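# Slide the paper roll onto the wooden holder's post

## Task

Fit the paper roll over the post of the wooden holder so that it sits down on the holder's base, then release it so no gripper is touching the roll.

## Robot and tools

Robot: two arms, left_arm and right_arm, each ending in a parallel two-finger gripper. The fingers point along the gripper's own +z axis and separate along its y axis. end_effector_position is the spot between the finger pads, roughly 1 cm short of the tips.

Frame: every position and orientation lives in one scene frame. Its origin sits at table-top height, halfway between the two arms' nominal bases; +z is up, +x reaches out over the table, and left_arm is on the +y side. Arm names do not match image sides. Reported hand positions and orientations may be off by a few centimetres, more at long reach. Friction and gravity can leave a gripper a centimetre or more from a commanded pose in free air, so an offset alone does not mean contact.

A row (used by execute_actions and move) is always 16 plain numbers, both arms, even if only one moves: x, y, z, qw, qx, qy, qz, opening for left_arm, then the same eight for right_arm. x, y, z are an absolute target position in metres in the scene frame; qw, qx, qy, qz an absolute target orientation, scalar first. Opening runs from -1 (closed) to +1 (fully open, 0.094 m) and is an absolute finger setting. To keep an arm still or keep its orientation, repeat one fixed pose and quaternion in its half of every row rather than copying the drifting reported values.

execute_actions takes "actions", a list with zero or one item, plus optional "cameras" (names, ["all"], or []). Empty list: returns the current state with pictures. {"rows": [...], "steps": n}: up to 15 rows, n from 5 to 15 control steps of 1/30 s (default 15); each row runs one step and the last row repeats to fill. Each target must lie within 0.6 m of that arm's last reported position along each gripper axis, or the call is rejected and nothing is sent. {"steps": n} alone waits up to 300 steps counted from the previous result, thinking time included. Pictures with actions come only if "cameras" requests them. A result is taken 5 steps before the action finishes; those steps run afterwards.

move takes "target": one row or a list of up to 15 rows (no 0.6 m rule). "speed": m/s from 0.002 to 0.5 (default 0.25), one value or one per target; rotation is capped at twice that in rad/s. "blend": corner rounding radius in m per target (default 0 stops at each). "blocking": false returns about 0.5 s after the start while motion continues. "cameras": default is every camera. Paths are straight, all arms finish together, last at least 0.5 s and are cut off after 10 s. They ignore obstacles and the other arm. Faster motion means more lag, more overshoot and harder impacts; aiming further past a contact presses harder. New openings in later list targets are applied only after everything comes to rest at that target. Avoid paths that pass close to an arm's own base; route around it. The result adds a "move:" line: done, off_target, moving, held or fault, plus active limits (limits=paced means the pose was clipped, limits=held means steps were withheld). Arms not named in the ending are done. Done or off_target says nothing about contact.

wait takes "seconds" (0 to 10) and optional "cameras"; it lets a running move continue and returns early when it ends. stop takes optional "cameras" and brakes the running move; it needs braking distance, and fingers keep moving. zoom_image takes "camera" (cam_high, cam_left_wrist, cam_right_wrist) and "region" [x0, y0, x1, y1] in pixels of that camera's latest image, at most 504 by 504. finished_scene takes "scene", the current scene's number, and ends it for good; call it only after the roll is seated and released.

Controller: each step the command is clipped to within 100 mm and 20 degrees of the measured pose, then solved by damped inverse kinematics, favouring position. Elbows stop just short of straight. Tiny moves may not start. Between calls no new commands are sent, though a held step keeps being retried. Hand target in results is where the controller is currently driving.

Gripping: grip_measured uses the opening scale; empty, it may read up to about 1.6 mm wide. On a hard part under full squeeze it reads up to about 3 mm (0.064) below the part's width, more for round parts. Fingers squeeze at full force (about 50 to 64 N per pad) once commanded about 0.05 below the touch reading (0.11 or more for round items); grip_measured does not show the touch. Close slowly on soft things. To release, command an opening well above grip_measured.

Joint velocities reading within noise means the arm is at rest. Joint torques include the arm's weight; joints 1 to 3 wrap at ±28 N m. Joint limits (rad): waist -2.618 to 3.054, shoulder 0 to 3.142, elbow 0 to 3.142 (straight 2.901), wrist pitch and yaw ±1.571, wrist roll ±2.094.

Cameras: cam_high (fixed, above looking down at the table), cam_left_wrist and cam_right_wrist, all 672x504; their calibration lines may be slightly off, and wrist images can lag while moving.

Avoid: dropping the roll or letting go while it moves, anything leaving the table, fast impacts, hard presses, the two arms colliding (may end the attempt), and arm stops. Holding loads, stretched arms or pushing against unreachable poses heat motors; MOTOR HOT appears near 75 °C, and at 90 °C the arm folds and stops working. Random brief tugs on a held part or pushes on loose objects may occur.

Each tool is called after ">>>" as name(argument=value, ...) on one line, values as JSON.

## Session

>>> execute_actions(actions=[])

>>> zoom_image(camera="cam_high", region=[150, 110, 530, 390])

Scene clock: 0.00 s of 4400.00 s.
left_arm: end_effector_position=(+0.4202, +0.4363, +0.1842) grip_measured=+1.000 end_effector_quat_wxyz=(+0.502, -0.148, +0.852, +0.022) | right_arm: end_effector_position=(+0.3129, -0.0584, +0.2484) grip_measured=+1.000 end_effector_quat_wxyz=(+0.226, -0.313, +0.833, +0.396)
Joint positions: left_arm=[0.514 1.361 0.847 -0.026 0.275 0.032 0.094] | right_arm=[0.374 1.689 1.564 -0.823 -0.767 -0.075 0.094]
Joint velocities: within noise
Joint torques (N m): no reading
Motor temperatures (°C): left_arm=[23 24 21 24 22 21 23] | right_arm=[23 23 22 22 22 23 24]
Heat: left arm: 24 °C; right arm: 24 °C.
Hand target: left_arm +0.4204, +0.4360, +0.1883; +0.505, -0.146, +0.850, +0.022 | right_arm +0.3117, -0.0574, +0.2582; +0.235, -0.319, +0.826, +0.401
camera_calibration:
cam_left_wrist: T_world_to_cam=[[0.309565, -0.923343, 0.227172, 0.226925], [-0.769323, -0.383616, -0.510863, 0.609734], [0.558849, -0.0166232, -0.829103, 0.0287855], [0, 0, 0, 1]] pos_world=[0.382748, 0.443912, 0.283806]
cam_right_wrist: T_world_to_cam=[[0.784237, -0.424313, -0.452692, -0.15854], [-0.588642, -0.739459, -0.326651, 0.24589], [-0.196145, 0.522645, -0.82968, 0.401938], [0, 0, 0, 1]] pos_world=[0.347912, -0.0955156, 0.34203]

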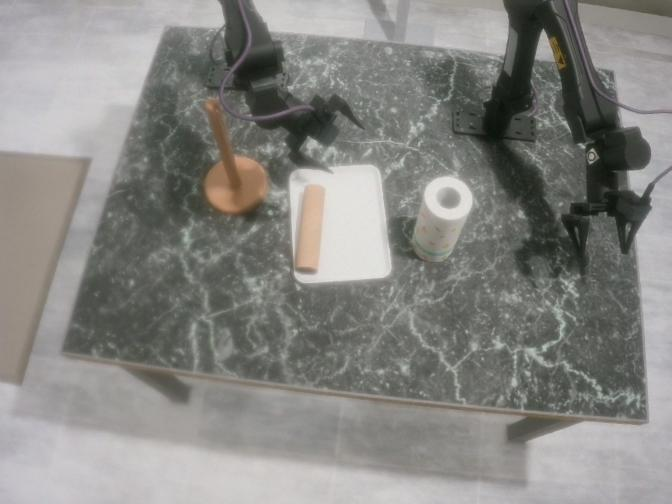

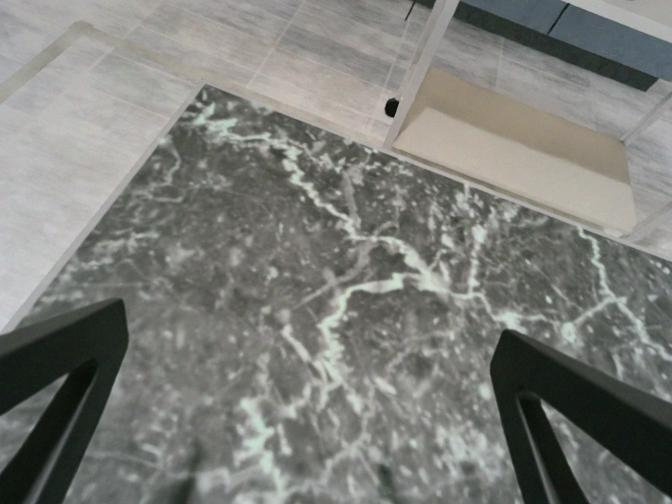

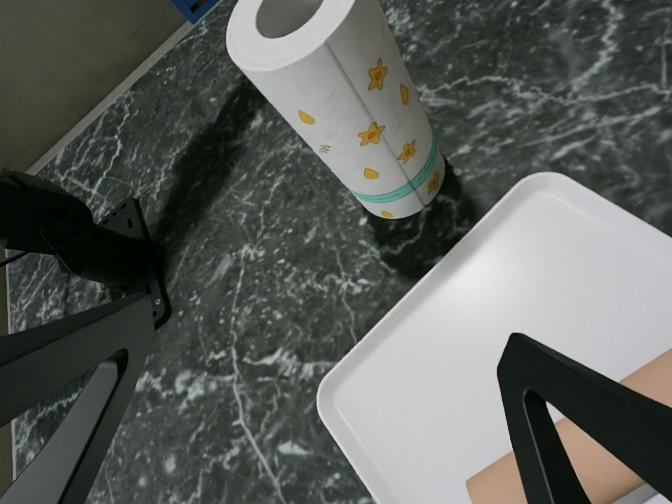

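Scaled by 1.326 from the camera's 672x504 image, which has a finer 960x720 frame.

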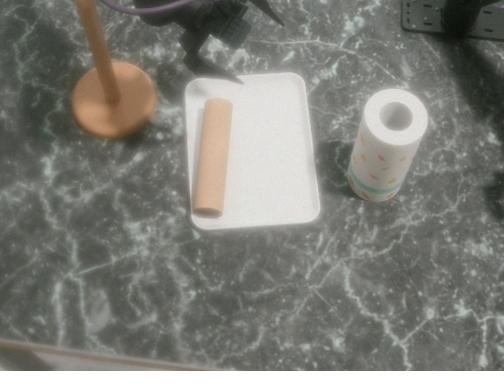

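>>> move(target=[[0.29,0.25,0.12,0.693,0.141,0.693,-0.141,1,0.35,-0.12,0.47,0.686,-0.171,0.686,0.171,1],[0.254,0.200,0.095,0.693,0.141,0.693,-0.141,1,0.22,-0.65,0.44,0.621,0.337,0.621,-0.337,1]], speed=0.5, blend=0.1)

Scene clock: 4.97 s of 4400.00 s.
left_arm: end_effector_position=(+0.2598, +0.1990, +0.1110) grip_measured=+1.000 end_effector_quat_wxyz=(+0.592, +0.244, +0.749, -0.167) | right_arm: end_effector_position=(+0.2246, -0.6471, +0.4190) grip_measured=+1.000 end_effector_quat_wxyz=(+0.609, +0.339, +0.640, -0.323)
Joint positions: left_arm=[0.327 0.275 0 -0.123 0.896 0.356 0.094] | right_arm=[-0.856 1.158 1.203 -0.095 0.131 0.005 0.094]
Joint velocities: within noise
Joint torques (N m): left_arm=[0.23 1.98 7.51 1.88 0.21 -0.03] | right_arm=[-0.58 -3.82 11 2.03 0.17 -0.03]
Motor temperatures (°C): left_arm=[23 24 21 25 22 21 23] | right_arm=[23 24 23 24 22 23 24]
Heat: left arm: 25 °C; right arm: 24 °C.
Hand target: left_arm +0.2598, +0.1992, +0.1105; +0.591, +0.243, +0.750, -0.168 | right_arm +0.2194, -0.6492, +0.4396; +0.622, +0.337, +0.621, -0.337
Off the commanded pose: left_arm 0.017 m, 18 deg | right_arm 0.022 m, 3 deg.
Kept back: nothing.
move: held (left_arm; a check stopped the path), off_target (right_arm); limits=held
pose unreachable (left arm): on one or more control steps of this call this arm could not follow its commanded pose, so it was not sent that pose on those steps. It may still have moved: this result reports where it is.
cause: moving toward the commanded pose would bring two parts of the arm too close to each other (its upper arm (the part past joint 2) and its wrist (the part past joint 5), with joints 3 (elbow) to 5 (wrist yaw) between them).
camera_calibration:
cam_left_wrist: T_world_to_cam=[[-0.554406, -0.827769, 0.0862123, 0.295141], [-0.592532, 0.319852, -0.739325, 0.197387], [0.584415, -0.460969, -0.667807, 0.117697], [0, 0, 0, 1]] pos_world=[0.211802, 0.235428, 0.199087]
cam_right_wrist: T_world_to_cam=[[-0.803271, -0.58299, 0.121973, -0.248784], [-0.391074, 0.361783, -0.846271, 0.700289], [0.44924, -0.727486, -0.518602, -0.250394], [0, 0, 0, 1]] pos_world=[0.18651, -0.580549, 0.493124]

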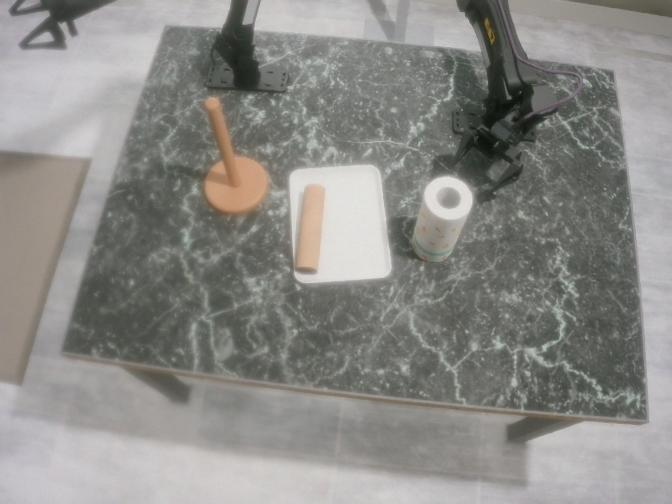

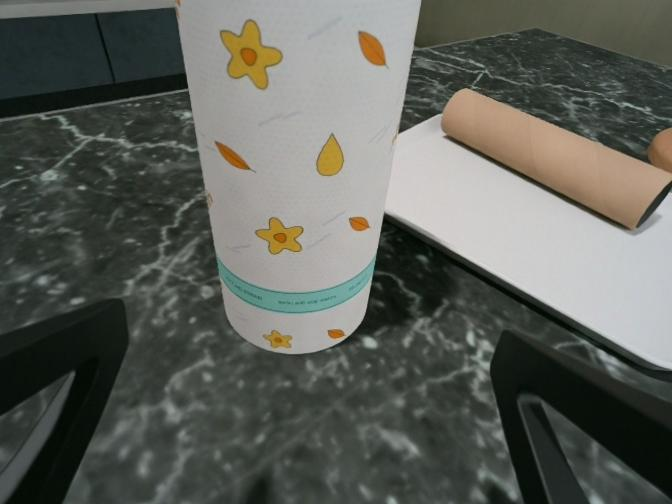

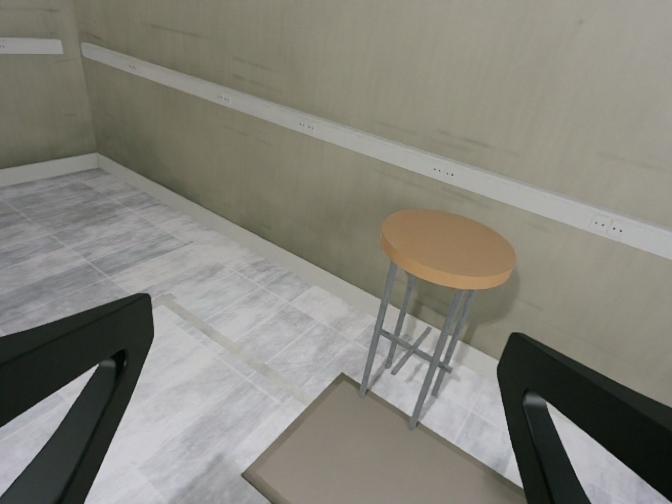

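>>> move(target=[0.318,0.172,0.105,0.690,0.153,0.690,-0.153,1,0.2246,-0.6471,0.419,0.609,0.339,0.640,-0.323,1], speed=0.3, cameras=["cam_left_wrist","cam_high"])

Scene clock: 7.17 s of 4400.00 s.
left_arm: end_effector_position=(+0.3218, +0.1709, +0.1122) grip_measured=+1.000 end_effector_quat_wxyz=(+0.610, +0.193, +0.754, -0.149) | right_arm: end_effector_position=(+0.2246, -0.6471, +0.4192) grip_measured=+1.000 end_effector_quat_wxyz=(+0.609, +0.339, +0.640, -0.323)
Joint positions: left_arm=[-0.129 1.031 0 0.803 0.37 0.095 0.094] | right_arm=[-0.856 1.158 1.203 -0.094 0.131 0.005 0.094]
Joint velocities: within noise
Joint torques (N m): left_arm=[0.51 -1.03 5.08 2.21 0.13 -0.12] | right_arm=[0.08 -4.07 7.57 1.83 0.01 0.04]
Motor temperatures (°C): left_arm=[23 24 21 26 22 21 23] | right_arm=[23 24 23 24 22 23 24]
Heat: left arm: 26 °C; right arm: 24 °C.
Hand target: left_arm +0.3186, +0.1718, +0.1057; +0.603, +0.189, +0.759, -0.153 | right_arm +0.2246, -0.6472, +0.4190; +0.609, +0.339, +0.640, -0.323
Off the commanded pose: left_arm 0.008 m, 13 deg | right_arm 0.000 m, 0 deg.
joint sent to its limit (left arm) — joint 3 (elbow), lower limit, where the elbow is as bent as it goes.
Kept back: nothing.
move: off_target (left_arm)
camera_calibration:
cam_left_wrist: T_world_to_cam=[[-0.464494, -0.878296, 0.113321, 0.282861], [-0.611548, 0.225574, -0.75837, 0.268323], [0.640511, -0.421559, -0.641898, 0.0416306], [0, 0, 0, 1]] pos_world=[0.268815, 0.205459, 0.198157]
Images, in order (width x height): cam_high 672x504, cam_left_wrist 672x504.

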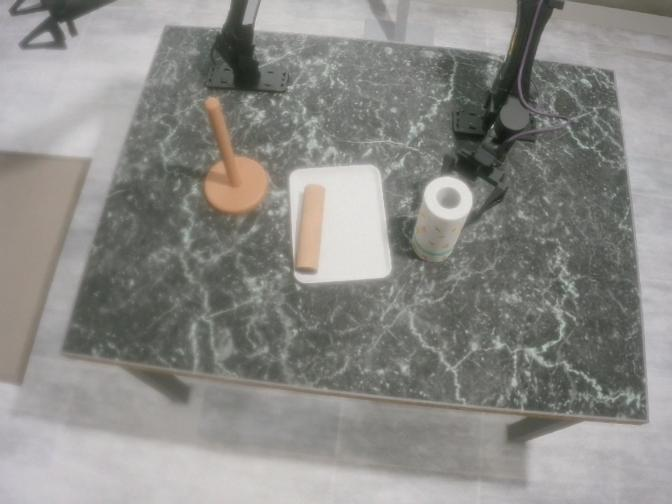

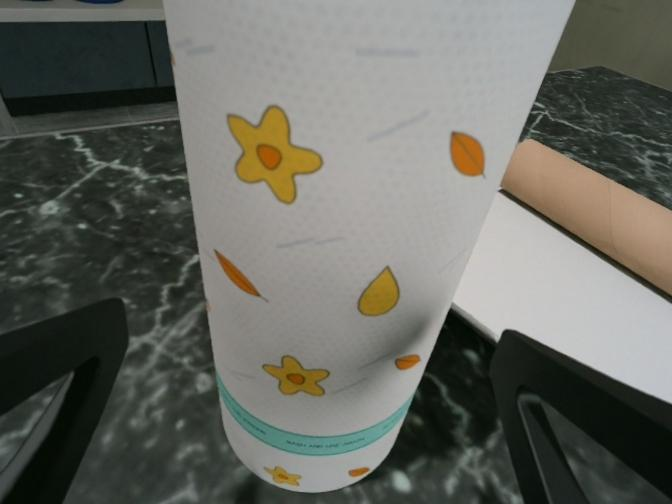

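>>> move(target=[0.374,0.143,0.100,0.693,0.147,0.690,-0.147,1,0.2246,-0.6471,0.419,0.609,0.339,0.640,-0.323,1], speed=0.12, cameras=["cam_left_wrist","cam_high"])

Scene clock: 8.80 s of 4400.00 s.
left_arm: end_effector_position=(+0.3702, +0.1438, +0.1023) grip_measured=+1.000 end_effector_quat_wxyz=(+0.654, +0.163, +0.726, -0.140) | right_arm: end_effector_position=(+0.2246, -0.6471, +0.4192) grip_measured=+1.000 end_effector_quat_wxyz=(+0.609, +0.339, +0.640, -0.323)
Joint positions: left_arm=[-0.3 1.757 0.099 1.55 0.15 0.026 0.094] | right_arm=[-0.856 1.158 1.203 -0.094 0.131 0.005 0.094]
Joint velocities: within noise
Joint torques (N m): left_arm=[-0.5 -3.77 4.44 2.25 -0.11 -0.14] | right_arm=[0.03 -4.05 7.5 1.83 -0.01 0.04]
Motor temperatures (°C): left_arm=[23 24 21 27 22 21 23] | right_arm=[23 24 23 24 22 23 24]
Heat: left arm: 27 °C; right arm: 24 °C.
Hand target: left_arm +0.3740, +0.1430, +0.1005; +0.653, +0.157, +0.727, -0.140 | right_arm +0.2246, -0.6472, +0.4190; +0.609, +0.339, +0.640, -0.323
Off the commanded pose: left_arm 0.005 m, 6 deg | right_arm 0.000 m, 0 deg.
joint sent to its limit (left arm) — joint 4 (wrist pitch), upper limit.
Kept back: nothing.
move: off_target (left_arm)
camera_calibration:
cam_left_wrist: T_world_to_cam=[[-0.423808, -0.898499, 0.114398, 0.270359], [-0.547809, 0.153689, -0.822366, 0.289795], [0.721313, -0.411194, -0.55734, -0.0472009], [0, 0, 0, 1]] pos_world=[0.307379, 0.178971, 0.181082]
Images, in order (width x height): cam_high 672x504, cam_left_wrist 672x504.

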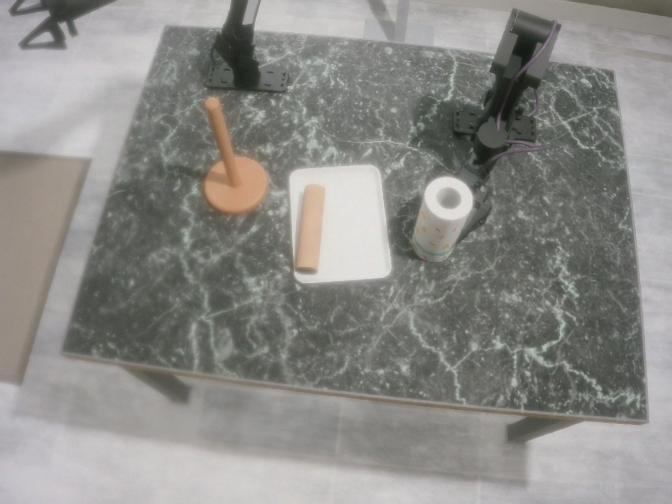

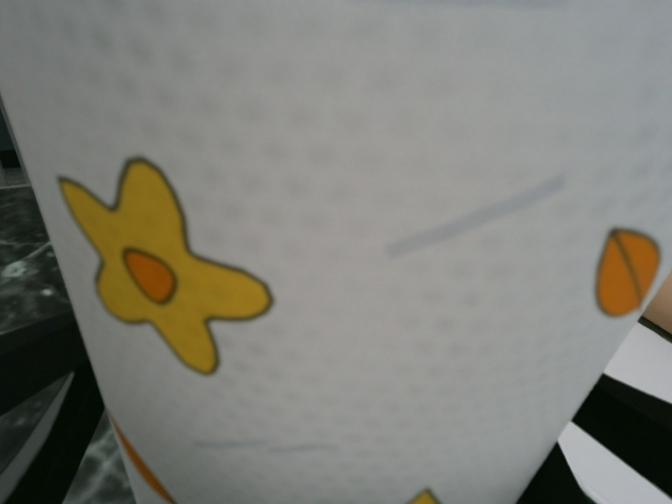

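>>> move(target=[[0.373,0.143,0.101,0.654,0.163,0.726,-0.140,0.45,0.2246,-0.6471,0.419,0.609,0.339,0.640,-0.323,1],[0.37,0.14,0.29,0.654,0.163,0.726,-0.140,0.45,0.2246,-0.6471,0.419,0.609,0.339,0.640,-0.323,1],[0.37,-0.05,0.43,0.62,0.28,0.68,-0.25,0.45,0.2246,-0.6471,0.419,0.609,0.339,0.640,-0.323,1],[0.292,-0.27,0.452,0.567,0.4015,0.627,-0.355,0.45,0.2246,-0.6471,0.419,0.609,0.339,0.640,-0.323,1]], speed=[0.2,0.35,0.4,0.3], blend=[0,0.08,0.08,0], cameras=["cam_high"])

>>> zoom_image(camera="cam_high", region=[130, 0, 330, 260])

Scene clock: 12.80 s of 4400.00 s.
left_arm: end_effector_position=(+0.2868, -0.2652, +0.4486) grip_measured=+0.597 end_effector_quat_wxyz=(+0.562, +0.407, +0.628, -0.351) | right_arm: end_effector_position=(+0.2246, -0.6471, +0.4192) grip_measured=+1.000 end_effector_quat_wxyz=(+0.609, +0.339, +0.640, -0.323)
Joint positions: left_arm=[-1.155 1.937 2.164 -0.349 -0.005 0.016 0.075] | right_arm=[-0.856 1.158 1.203 -0.094 0.131 0.005 0.094]
Joint velocities: within noise
Joint torques (N m): left_arm=[0.5 -9.39 10.29 2.3 0 -0.11] | right_arm=[0.06 -4.04 7.53 1.86 -0.01 0.04]
Motor temperatures (°C): left_arm=[23 24 21 27 22 21 24] | right_arm=[23 24 23 25 22 23 24]
Heat: left arm: 27 °C; right arm: 25 °C.
Hand target: left_arm +0.2918, -0.2696, +0.4518; +0.567, +0.401, +0.626, -0.355 | right_arm +0.2246, -0.6472, +0.4190; +0.609, +0.339, +0.640, -0.323
Off the commanded pose: left_arm 0.008 m, 1 deg | right_arm 0.000 m, 0 deg.
Kept back: nothing.
move: done
Images, in order (width x height): cam_high 672x504.

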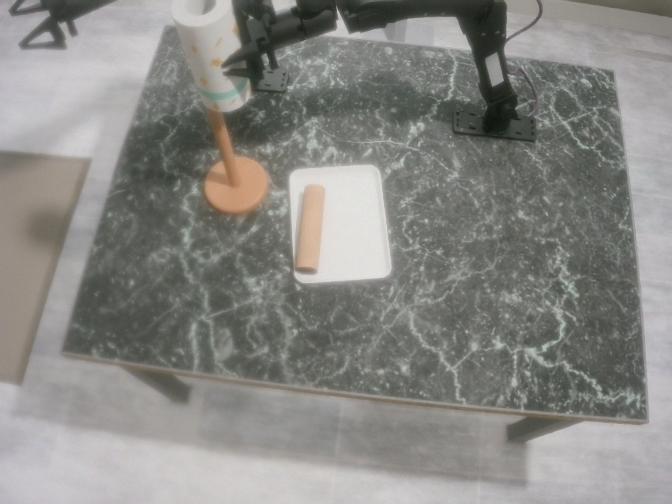

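Scaled by 1.938 from the camera's 672x504 image, which has a finer 960x720 frame.

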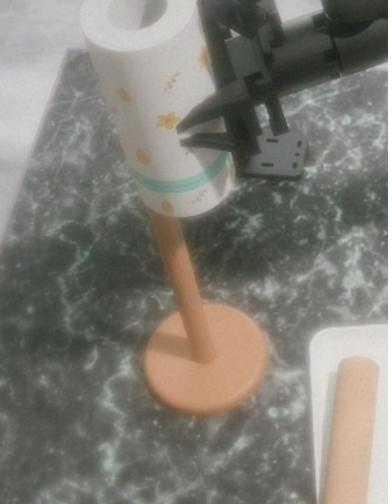

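>>> move(target=[0.278,-0.303,0.437,0.567,0.4015,0.627,-0.355,0.45,0.2246,-0.6471,0.419,0.609,0.339,0.640,-0.323,1], speed=0.15, cameras=["cam_high"])

>>> zoom_image(camera="cam_high", region=[130, 0, 330, 260])

Scene clock: 14.60 s of 4400.00 s.
left_arm: end_effector_position=(+0.2737, -0.2972, +0.4316) grip_measured=+0.597 end_effector_quat_wxyz=(+0.559, +0.411, +0.630, -0.349) | right_arm: end_effector_position=(+0.2246, -0.6471, +0.4192) grip_measured=+1.000 end_effector_quat_wxyz=(+0.609, +0.339, +0.640, -0.323)
Joint positions: left_arm=[-1.212 2.029 2.235 -0.338 -0.057 0.012 0.075] | right_arm=[-0.856 1.158 1.203 -0.094 0.131 0.005 0.094]
Joint velocities: within noise
Joint torques (N m): left_arm=[0.08 -10.15 10.48 2.38 -0.07 -0.11] | right_arm=[-0.02 -4.03 7.51 1.82 -0.01 0.06]
Motor temperatures (°C): left_arm=[23 24 22 28 22 21 24] | right_arm=[23 24 23 25 22 23 24]
Heat: left arm: 28 °C; right arm: 25 °C.
Hand target: left_arm +0.2778, -0.3023, +0.4368; +0.567, +0.401, +0.626, -0.355 | right_arm +0.2246, -0.6472, +0.4190; +0.609, +0.339, +0.640, -0.323
Off the commanded pose: left_arm 0.009 m, 2 deg | right_arm 0.000 m, 0 deg.
Kept back: nothing.
move: done
Images, in order (width x height): cam_high 672x504.

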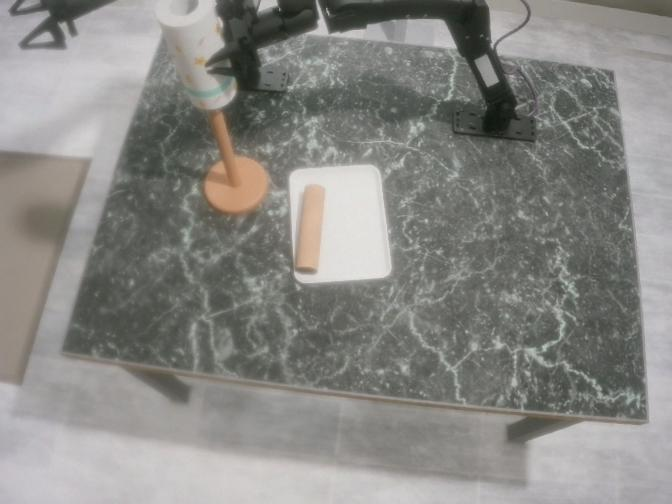

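Scaled by 1.938 from the camera's 672x504 image, which has a finer 960x720 frame.

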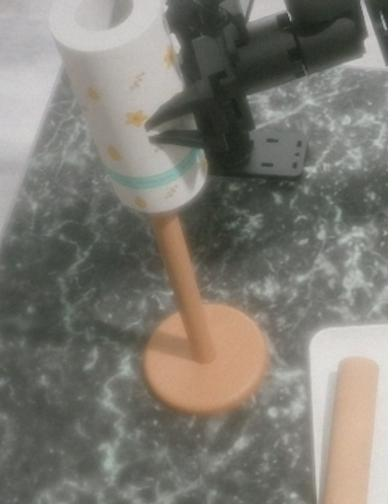

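>>> move(target=[[0.276,-0.307,0.434,0.578,0.395,0.617,-0.362,0.45,0.2246,-0.6471,0.419,0.609,0.339,0.640,-0.323,1],[0.275,-0.303,0.390,0.578,0.395,0.617,-0.362,0.45,0.2246,-0.6471,0.419,0.609,0.339,0.640,-0.323,1]], speed=0.1, cameras=["cam_high"])

>>> zoom_image(camera="cam_high", region=[130, 0, 330, 260])

Scene clock: 16.47 s of 4400.00 s.
left_arm: end_effector_position=(+0.2833, -0.3147, +0.3500) grip_measured=+0.597 end_effector_quat_wxyz=(+0.554, +0.412, +0.639, -0.339) | right_arm: end_effector_position=(+0.2246, -0.6471, +0.4192) grip_measured=+1.000 end_effector_quat_wxyz=(+0.609, +0.339, +0.640, -0.323)
Joint positions: left_arm=[-1.212 2.021 1.91 -0.045 -0.071 0.012 0.075] | right_arm=[-0.856 1.158 1.203 -0.094 0.131 0.005 0.094]
Joint velocities: within noise
Joint torques (N m): left_arm=[-0.44 -17.43 6.95 2.58 0.01 -0.13] | right_arm=[0.05 -4.08 7.47 1.83 0 0.03]
Motor temperatures (°C): left_arm=[23 25 22 28 22 21 24] | right_arm=[23 24 23 25 22 23 24]
Heat: left arm: 28 °C; right arm: 25 °C.
Hand target: left_arm +0.2753, -0.3029, +0.3896; +0.577, +0.395, +0.617, -0.362 | right_arm +0.2246, -0.6472, +0.4190; +0.609, +0.339, +0.640, -0.323
Off the commanded pose: left_arm 0.042 m, 5 deg | right_arm 0.000 m, 0 deg.
Kept back: nothing.
move: off_target (left_arm)
Images, in order (width x height): cam_high 672x504.

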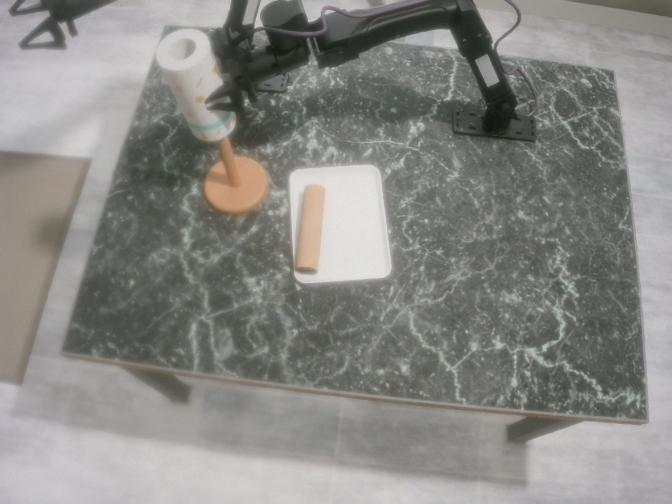

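Scaled by 1.938 from the camera's 672x504 image, which has a finer 960x720 frame.

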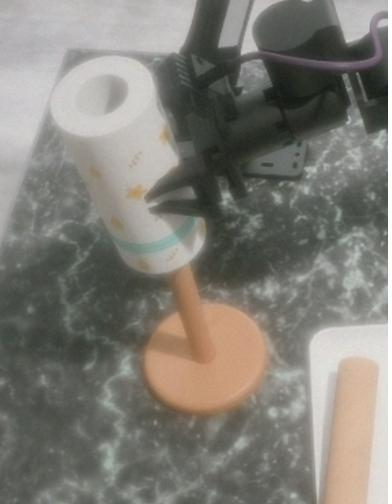

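>>> move(target=[[0.273,-0.299,0.345,0.588,0.388,0.607,-0.369,0.45,0.2246,-0.6471,0.419,0.609,0.339,0.640,-0.323,1],[0.273,-0.298,0.255,0.588,0.388,0.607,-0.369,0.45,0.2246,-0.6471,0.419,0.609,0.339,0.640,-0.323,1]], speed=0.12, blend=0.015, cameras=["cam_high"])

>>> zoom_image(camera="cam_high", region=[130, 0, 330, 260])

Scene clock: 18.60 s of 4400.00 s.
left_arm: end_effector_position=(+0.2761, -0.2958, +0.2636) grip_measured=+0.597 end_effector_quat_wxyz=(+0.589, +0.388, +0.608, -0.364) | right_arm: end_effector_position=(+0.2246, -0.6471, +0.4192) grip_measured=+1.000 end_effector_quat_wxyz=(+0.609, +0.339, +0.640, -0.323)
Joint positions: left_arm=[-1.212 1.981 1.388 0.552 -0.072 0.012 0.075] | right_arm=[-0.856 1.158 1.203 -0.094 0.131 0.005 0.094]
Joint velocities: within noise
Joint torques (N m): left_arm=[-0.51 -11.04 6.08 2.55 0.04 -0.11] | right_arm=[0.02 -4.07 7.51 1.84 0 0.04]
Motor temperatures (°C): left_arm=[23 26 22 29 22 21 24] | right_arm=[23 24 23 25 22 23 24]
Heat: left arm: 29 °C; right arm: 25 °C.
Hand target: left_arm +0.2730, -0.2978, +0.2551; +0.588, +0.388, +0.607, -0.369 | right_arm +0.2246, -0.6472, +0.4190; +0.609, +0.339, +0.640, -0.323
Off the commanded pose: left_arm 0.009 m, 1 deg | right_arm 0.000 m, 0 deg.
Kept back: nothing.
move: done
Images, in order (width x height): cam_high 672x504.

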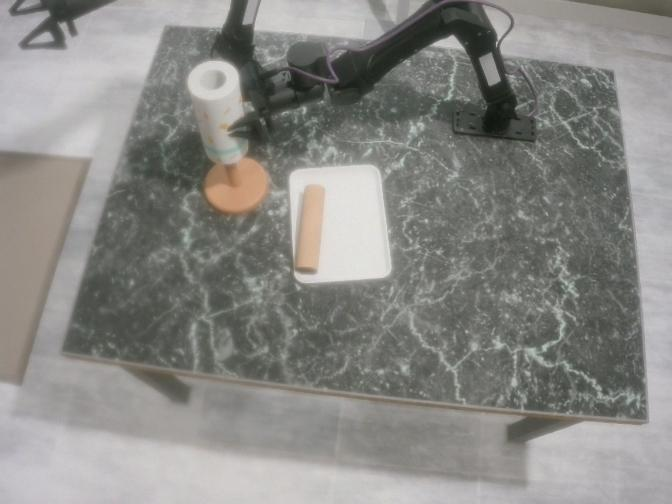

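Scaled by 1.938 from the camera's 672x504 image, which has a finer 960x720 frame.

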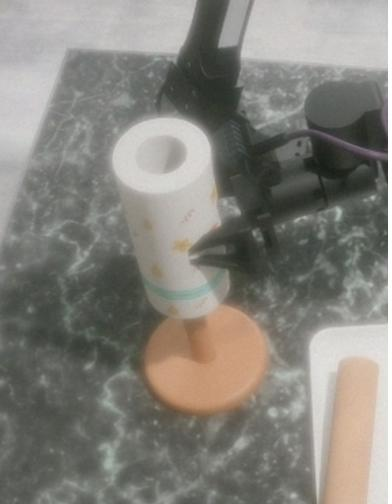

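>>> move(target=[[0.275,-0.301,0.24,0.572,0.399,0.622,-0.358,0.45,0.2246,-0.6471,0.419,0.609,0.339,0.640,-0.323,1],[0.275,-0.301,0.165,0.572,0.399,0.622,-0.358,0.45,0.2246,-0.6471,0.419,0.609,0.339,0.640,-0.323,1]], speed=0.12, blend=0.015, cameras=["cam_high"])

>>> zoom_image(camera="cam_high", region=[130, 0, 330, 260])

Scene clock: 20.33 s of 4400.00 s.
left_arm: end_effector_position=(+0.2776, -0.2993, +0.1804) grip_measured=+0.597 end_effector_quat_wxyz=(+0.577, +0.396, +0.620, -0.355) | right_arm: end_effector_position=(+0.2246, -0.6471, +0.4192) grip_measured=+1.000 end_effector_quat_wxyz=(+0.609, +0.339, +0.640, -0.323)
Joint positions: left_arm=[-1.212 2.123 1.282 0.757 -0.073 0.011 0.075] | right_arm=[-0.856 1.158 1.203 -0.094 0.131 0.005 0.094]
Joint velocities: within noise
Joint torques (N m): left_arm=[-0.31 -10.45 5.75 2.58 0.05 -0.11] | right_arm=[-0.01 -4.05 7.56 1.84 -0.01 0.04]
Motor temperatures (°C): left_arm=[23 26 22 29 22 21 24] | right_arm=[23 24 23 26 22 23 24]
Heat: left arm: 29 °C; right arm: 26 °C.
Hand target: left_arm +0.2749, -0.3005, +0.1650; +0.571, +0.399, +0.622, -0.357 | right_arm +0.2246, -0.6472, +0.4190; +0.609, +0.339, +0.640, -0.323
Off the commanded pose: left_arm 0.016 m, 1 deg | right_arm 0.000 m, 0 deg.
Kept back: nothing.
move: off_target (left_arm); blend cut to 0.0132 m at target 1
Images, in order (width x height): cam_high 672x504.

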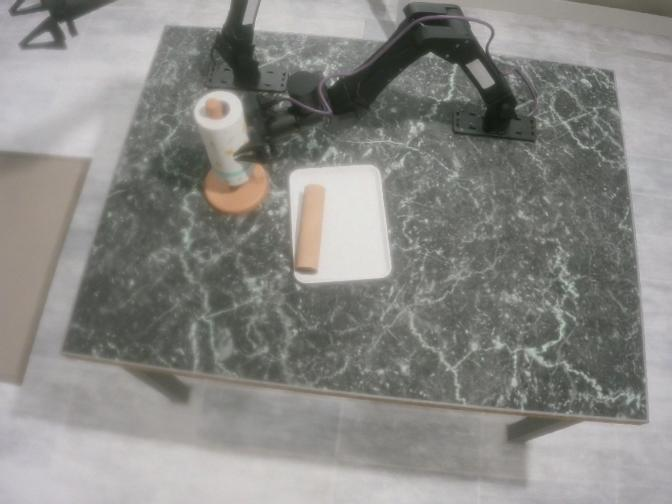

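Scaled by 1.938 from the camera's 672x504 image, which has a finer 960x720 frame.

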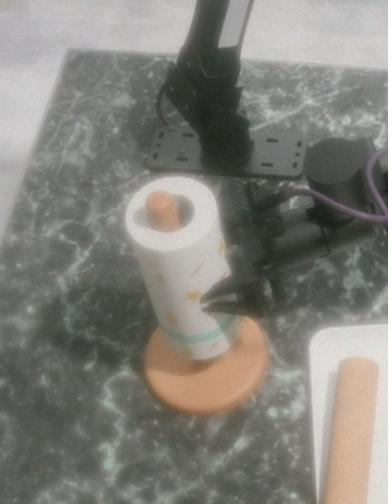

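>>> move(target=[0.274,-0.304,0.108,0.572,0.399,0.622,-0.358,0.45,0.2246,-0.6471,0.419,0.609,0.339,0.640,-0.323,1], speed=0.08, cameras=["cam_high"])

>>> zoom_image(camera="cam_high", region=[170, 80, 310, 220])

Scene clock: 21.63 s of 4400.00 s.
left_arm: end_effector_position=(+0.2792, -0.3035, +0.1334) grip_measured=+0.597 end_effector_quat_wxyz=(+0.584, +0.391, +0.614, -0.361) | right_arm: end_effector_position=(+0.2246, -0.6471, +0.4192) grip_measured=+1.000 end_effector_quat_wxyz=(+0.609, +0.339, +0.640, -0.323)
Joint positions: left_arm=[-1.212 2.261 1.259 0.944 -0.073 0.009 0.075] | right_arm=[-0.856 1.158 1.203 -0.094 0.131 0.005 0.094]
Joint velocities: within noise
Joint torques (N m): left_arm=[-0.69 -10.35 5.18 2.43 0.01 -0.08] | right_arm=[0.03 -3.99 7.46 1.85 0 0.02]
Motor temperatures (°C): left_arm=[23 26 22 30 22 21 24] | right_arm=[23 24 23 26 22 23 24]
Heat: left arm: 30 °C; right arm: 26 °C.
Hand target: left_arm +0.2738, -0.3032, +0.1084; +0.571, +0.399, +0.622, -0.358 | right_arm +0.2246, -0.6472, +0.4190; +0.609, +0.339, +0.640, -0.323
Off the commanded pose: left_arm 0.026 m, 2 deg | right_arm 0.000 m, 0 deg.
Kept back: nothing.
move: off_target (left_arm)
Images, in order (width x height): cam_high 672x504.

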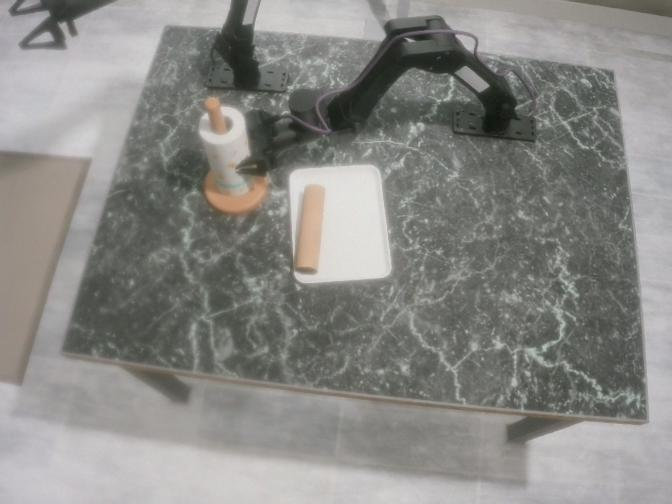

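Scaled by 3.600 from the camera's 672x504 image, which has a finer 960x720 frame.

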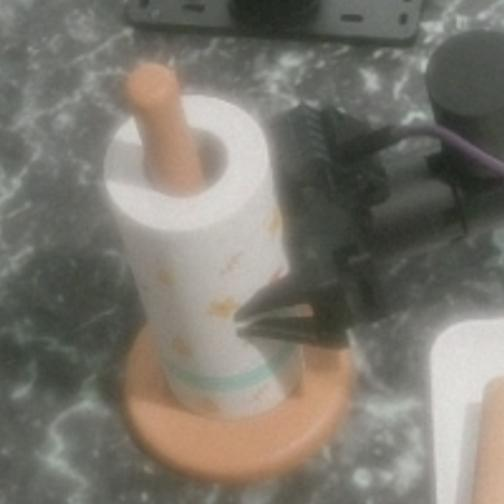

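>>> move(target=[0.274,-0.305,0.095,0.572,0.399,0.622,-0.358,0.45,0.2246,-0.6471,0.419,0.609,0.339,0.640,-0.323,1], speed=0.08, cameras=["cam_high"])

>>> zoom_image(camera="cam_high", region=[170, 80, 310, 220])

Scene clock: 22.57 s of 4400.00 s.
left_arm: end_effector_position=(+0.2789, -0.3047, +0.1330) grip_measured=+0.597 end_effector_quat_wxyz=(+0.594, +0.384, +0.603, -0.369) | right_arm: end_effector_position=(+0.2246, -0.6471, +0.4192) grip_measured=+1.000 end_effector_quat_wxyz=(+0.609, +0.339, +0.640, -0.323)
Joint positions: left_arm=[-1.213 2.288 1.259 1.007 -0.073 0.009 0.075] | right_arm=[-0.856 1.158 1.203 -0.094 0.131 0.005 0.094]
Joint velocities: within noise
Joint torques (N m): left_arm=[-0.66 -9.76 4.9 2.14 -0.01 -0.08] | right_arm=[0.03 -4.1 7.51 1.82 0.01 0.02]
Motor temperatures (°C): left_arm=[23 26 22 30 22 21 24] | right_arm=[23 24 23 26 22 23 24]
Heat: left arm: 30 °C; right arm: 26 °C.
Hand target: left_arm +0.2733, -0.3033, +0.0958; +0.572, +0.399, +0.622, -0.358 | right_arm +0.2246, -0.6472, +0.4190; +0.609, +0.339, +0.640, -0.323
Off the commanded pose: left_arm 0.038 m, 4 deg | right_arm 0.000 m, 0 deg.
Kept back: nothing.
move: off_target (left_arm)
Images, in order (width x height): cam_high 672x504.

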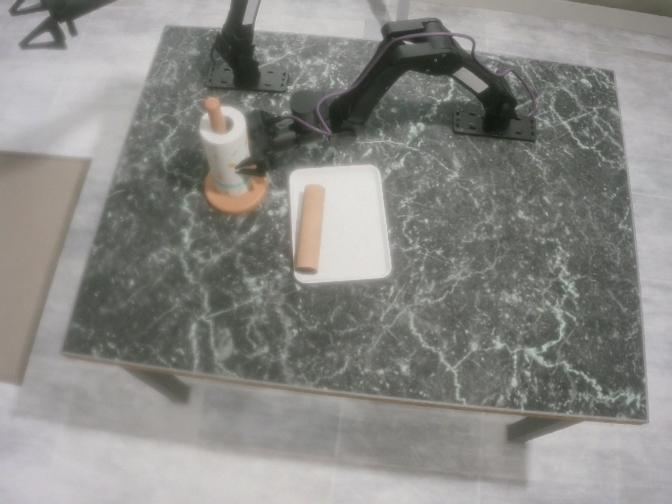

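Scaled by 3.600 from the camera's 672x504 image, which has a finer 960x720 frame.

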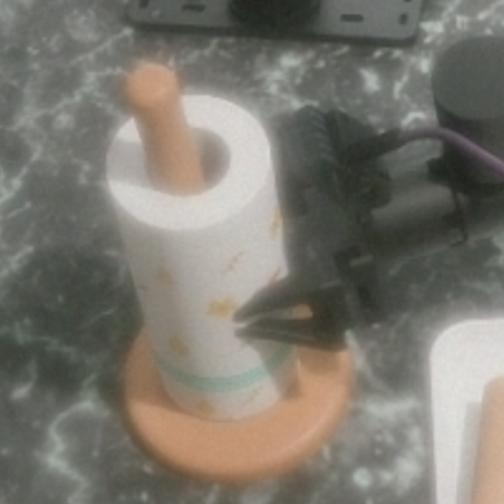

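>>> move(target=[[0.279,-0.304,0.130,0.583,0.391,0.613,-0.362,1,0.2246,-0.6471,0.419,0.609,0.339,0.640,-0.323,1],[0.223,-0.187,0.142,0.583,0.391,0.613,-0.362,1,0.2246,-0.6471,0.419,0.609,0.339,0.640,-0.323,1]], speed=[0.1,0.15], cameras=["cam_high"])

Scene clock: 24.93 s of 4400.00 s.
left_arm: end_effector_position=(+0.2264, -0.1913, +0.1299) grip_measured=+0.999 end_effector_quat_wxyz=(+0.577, +0.397, +0.619, -0.356) | right_arm: end_effector_position=(+0.2246, -0.6471, +0.4192) grip_measured=+1.000 end_effector_quat_wxyz=(+0.609, +0.339, +0.640, -0.323)
Joint positions: left_arm=[-1.235 1.939 0.68 1.179 -0.092 0.009 0.094] | right_arm=[-0.856 1.158 1.203 -0.094 0.131 0.005 0.094]
Joint velocities: within noise
Joint torques (N m): left_arm=[-0.57 -12.31 3.75 2.23 -0.07 -0.08] | right_arm=[0.01 -4.08 7.46 1.82 -0.01 0.03]
Motor temperatures (°C): left_arm=[23 27 22 30 22 21 24] | right_arm=[23 24 23 26 22 23 24]
Heat: left arm: 30 °C; right arm: 26 °C.
Hand target: left_arm +0.2232, -0.1873, +0.1417; +0.583, +0.391, +0.613, -0.362 | right_arm +0.2246, -0.6472, +0.4190; +0.609, +0.339, +0.640, -0.323
Off the commanded pose: left_arm 0.013 m, 1 deg | right_arm 0.000 m, 0 deg.
Kept back: nothing.
move: off_target (left_arm)
Images, in order (width x height): cam_high 672x504.

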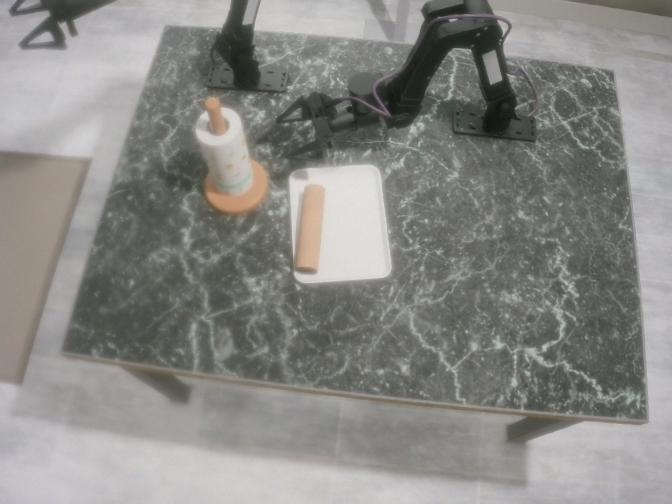

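>>> finished_scene(scene=2)

The scene is finished: the task was done.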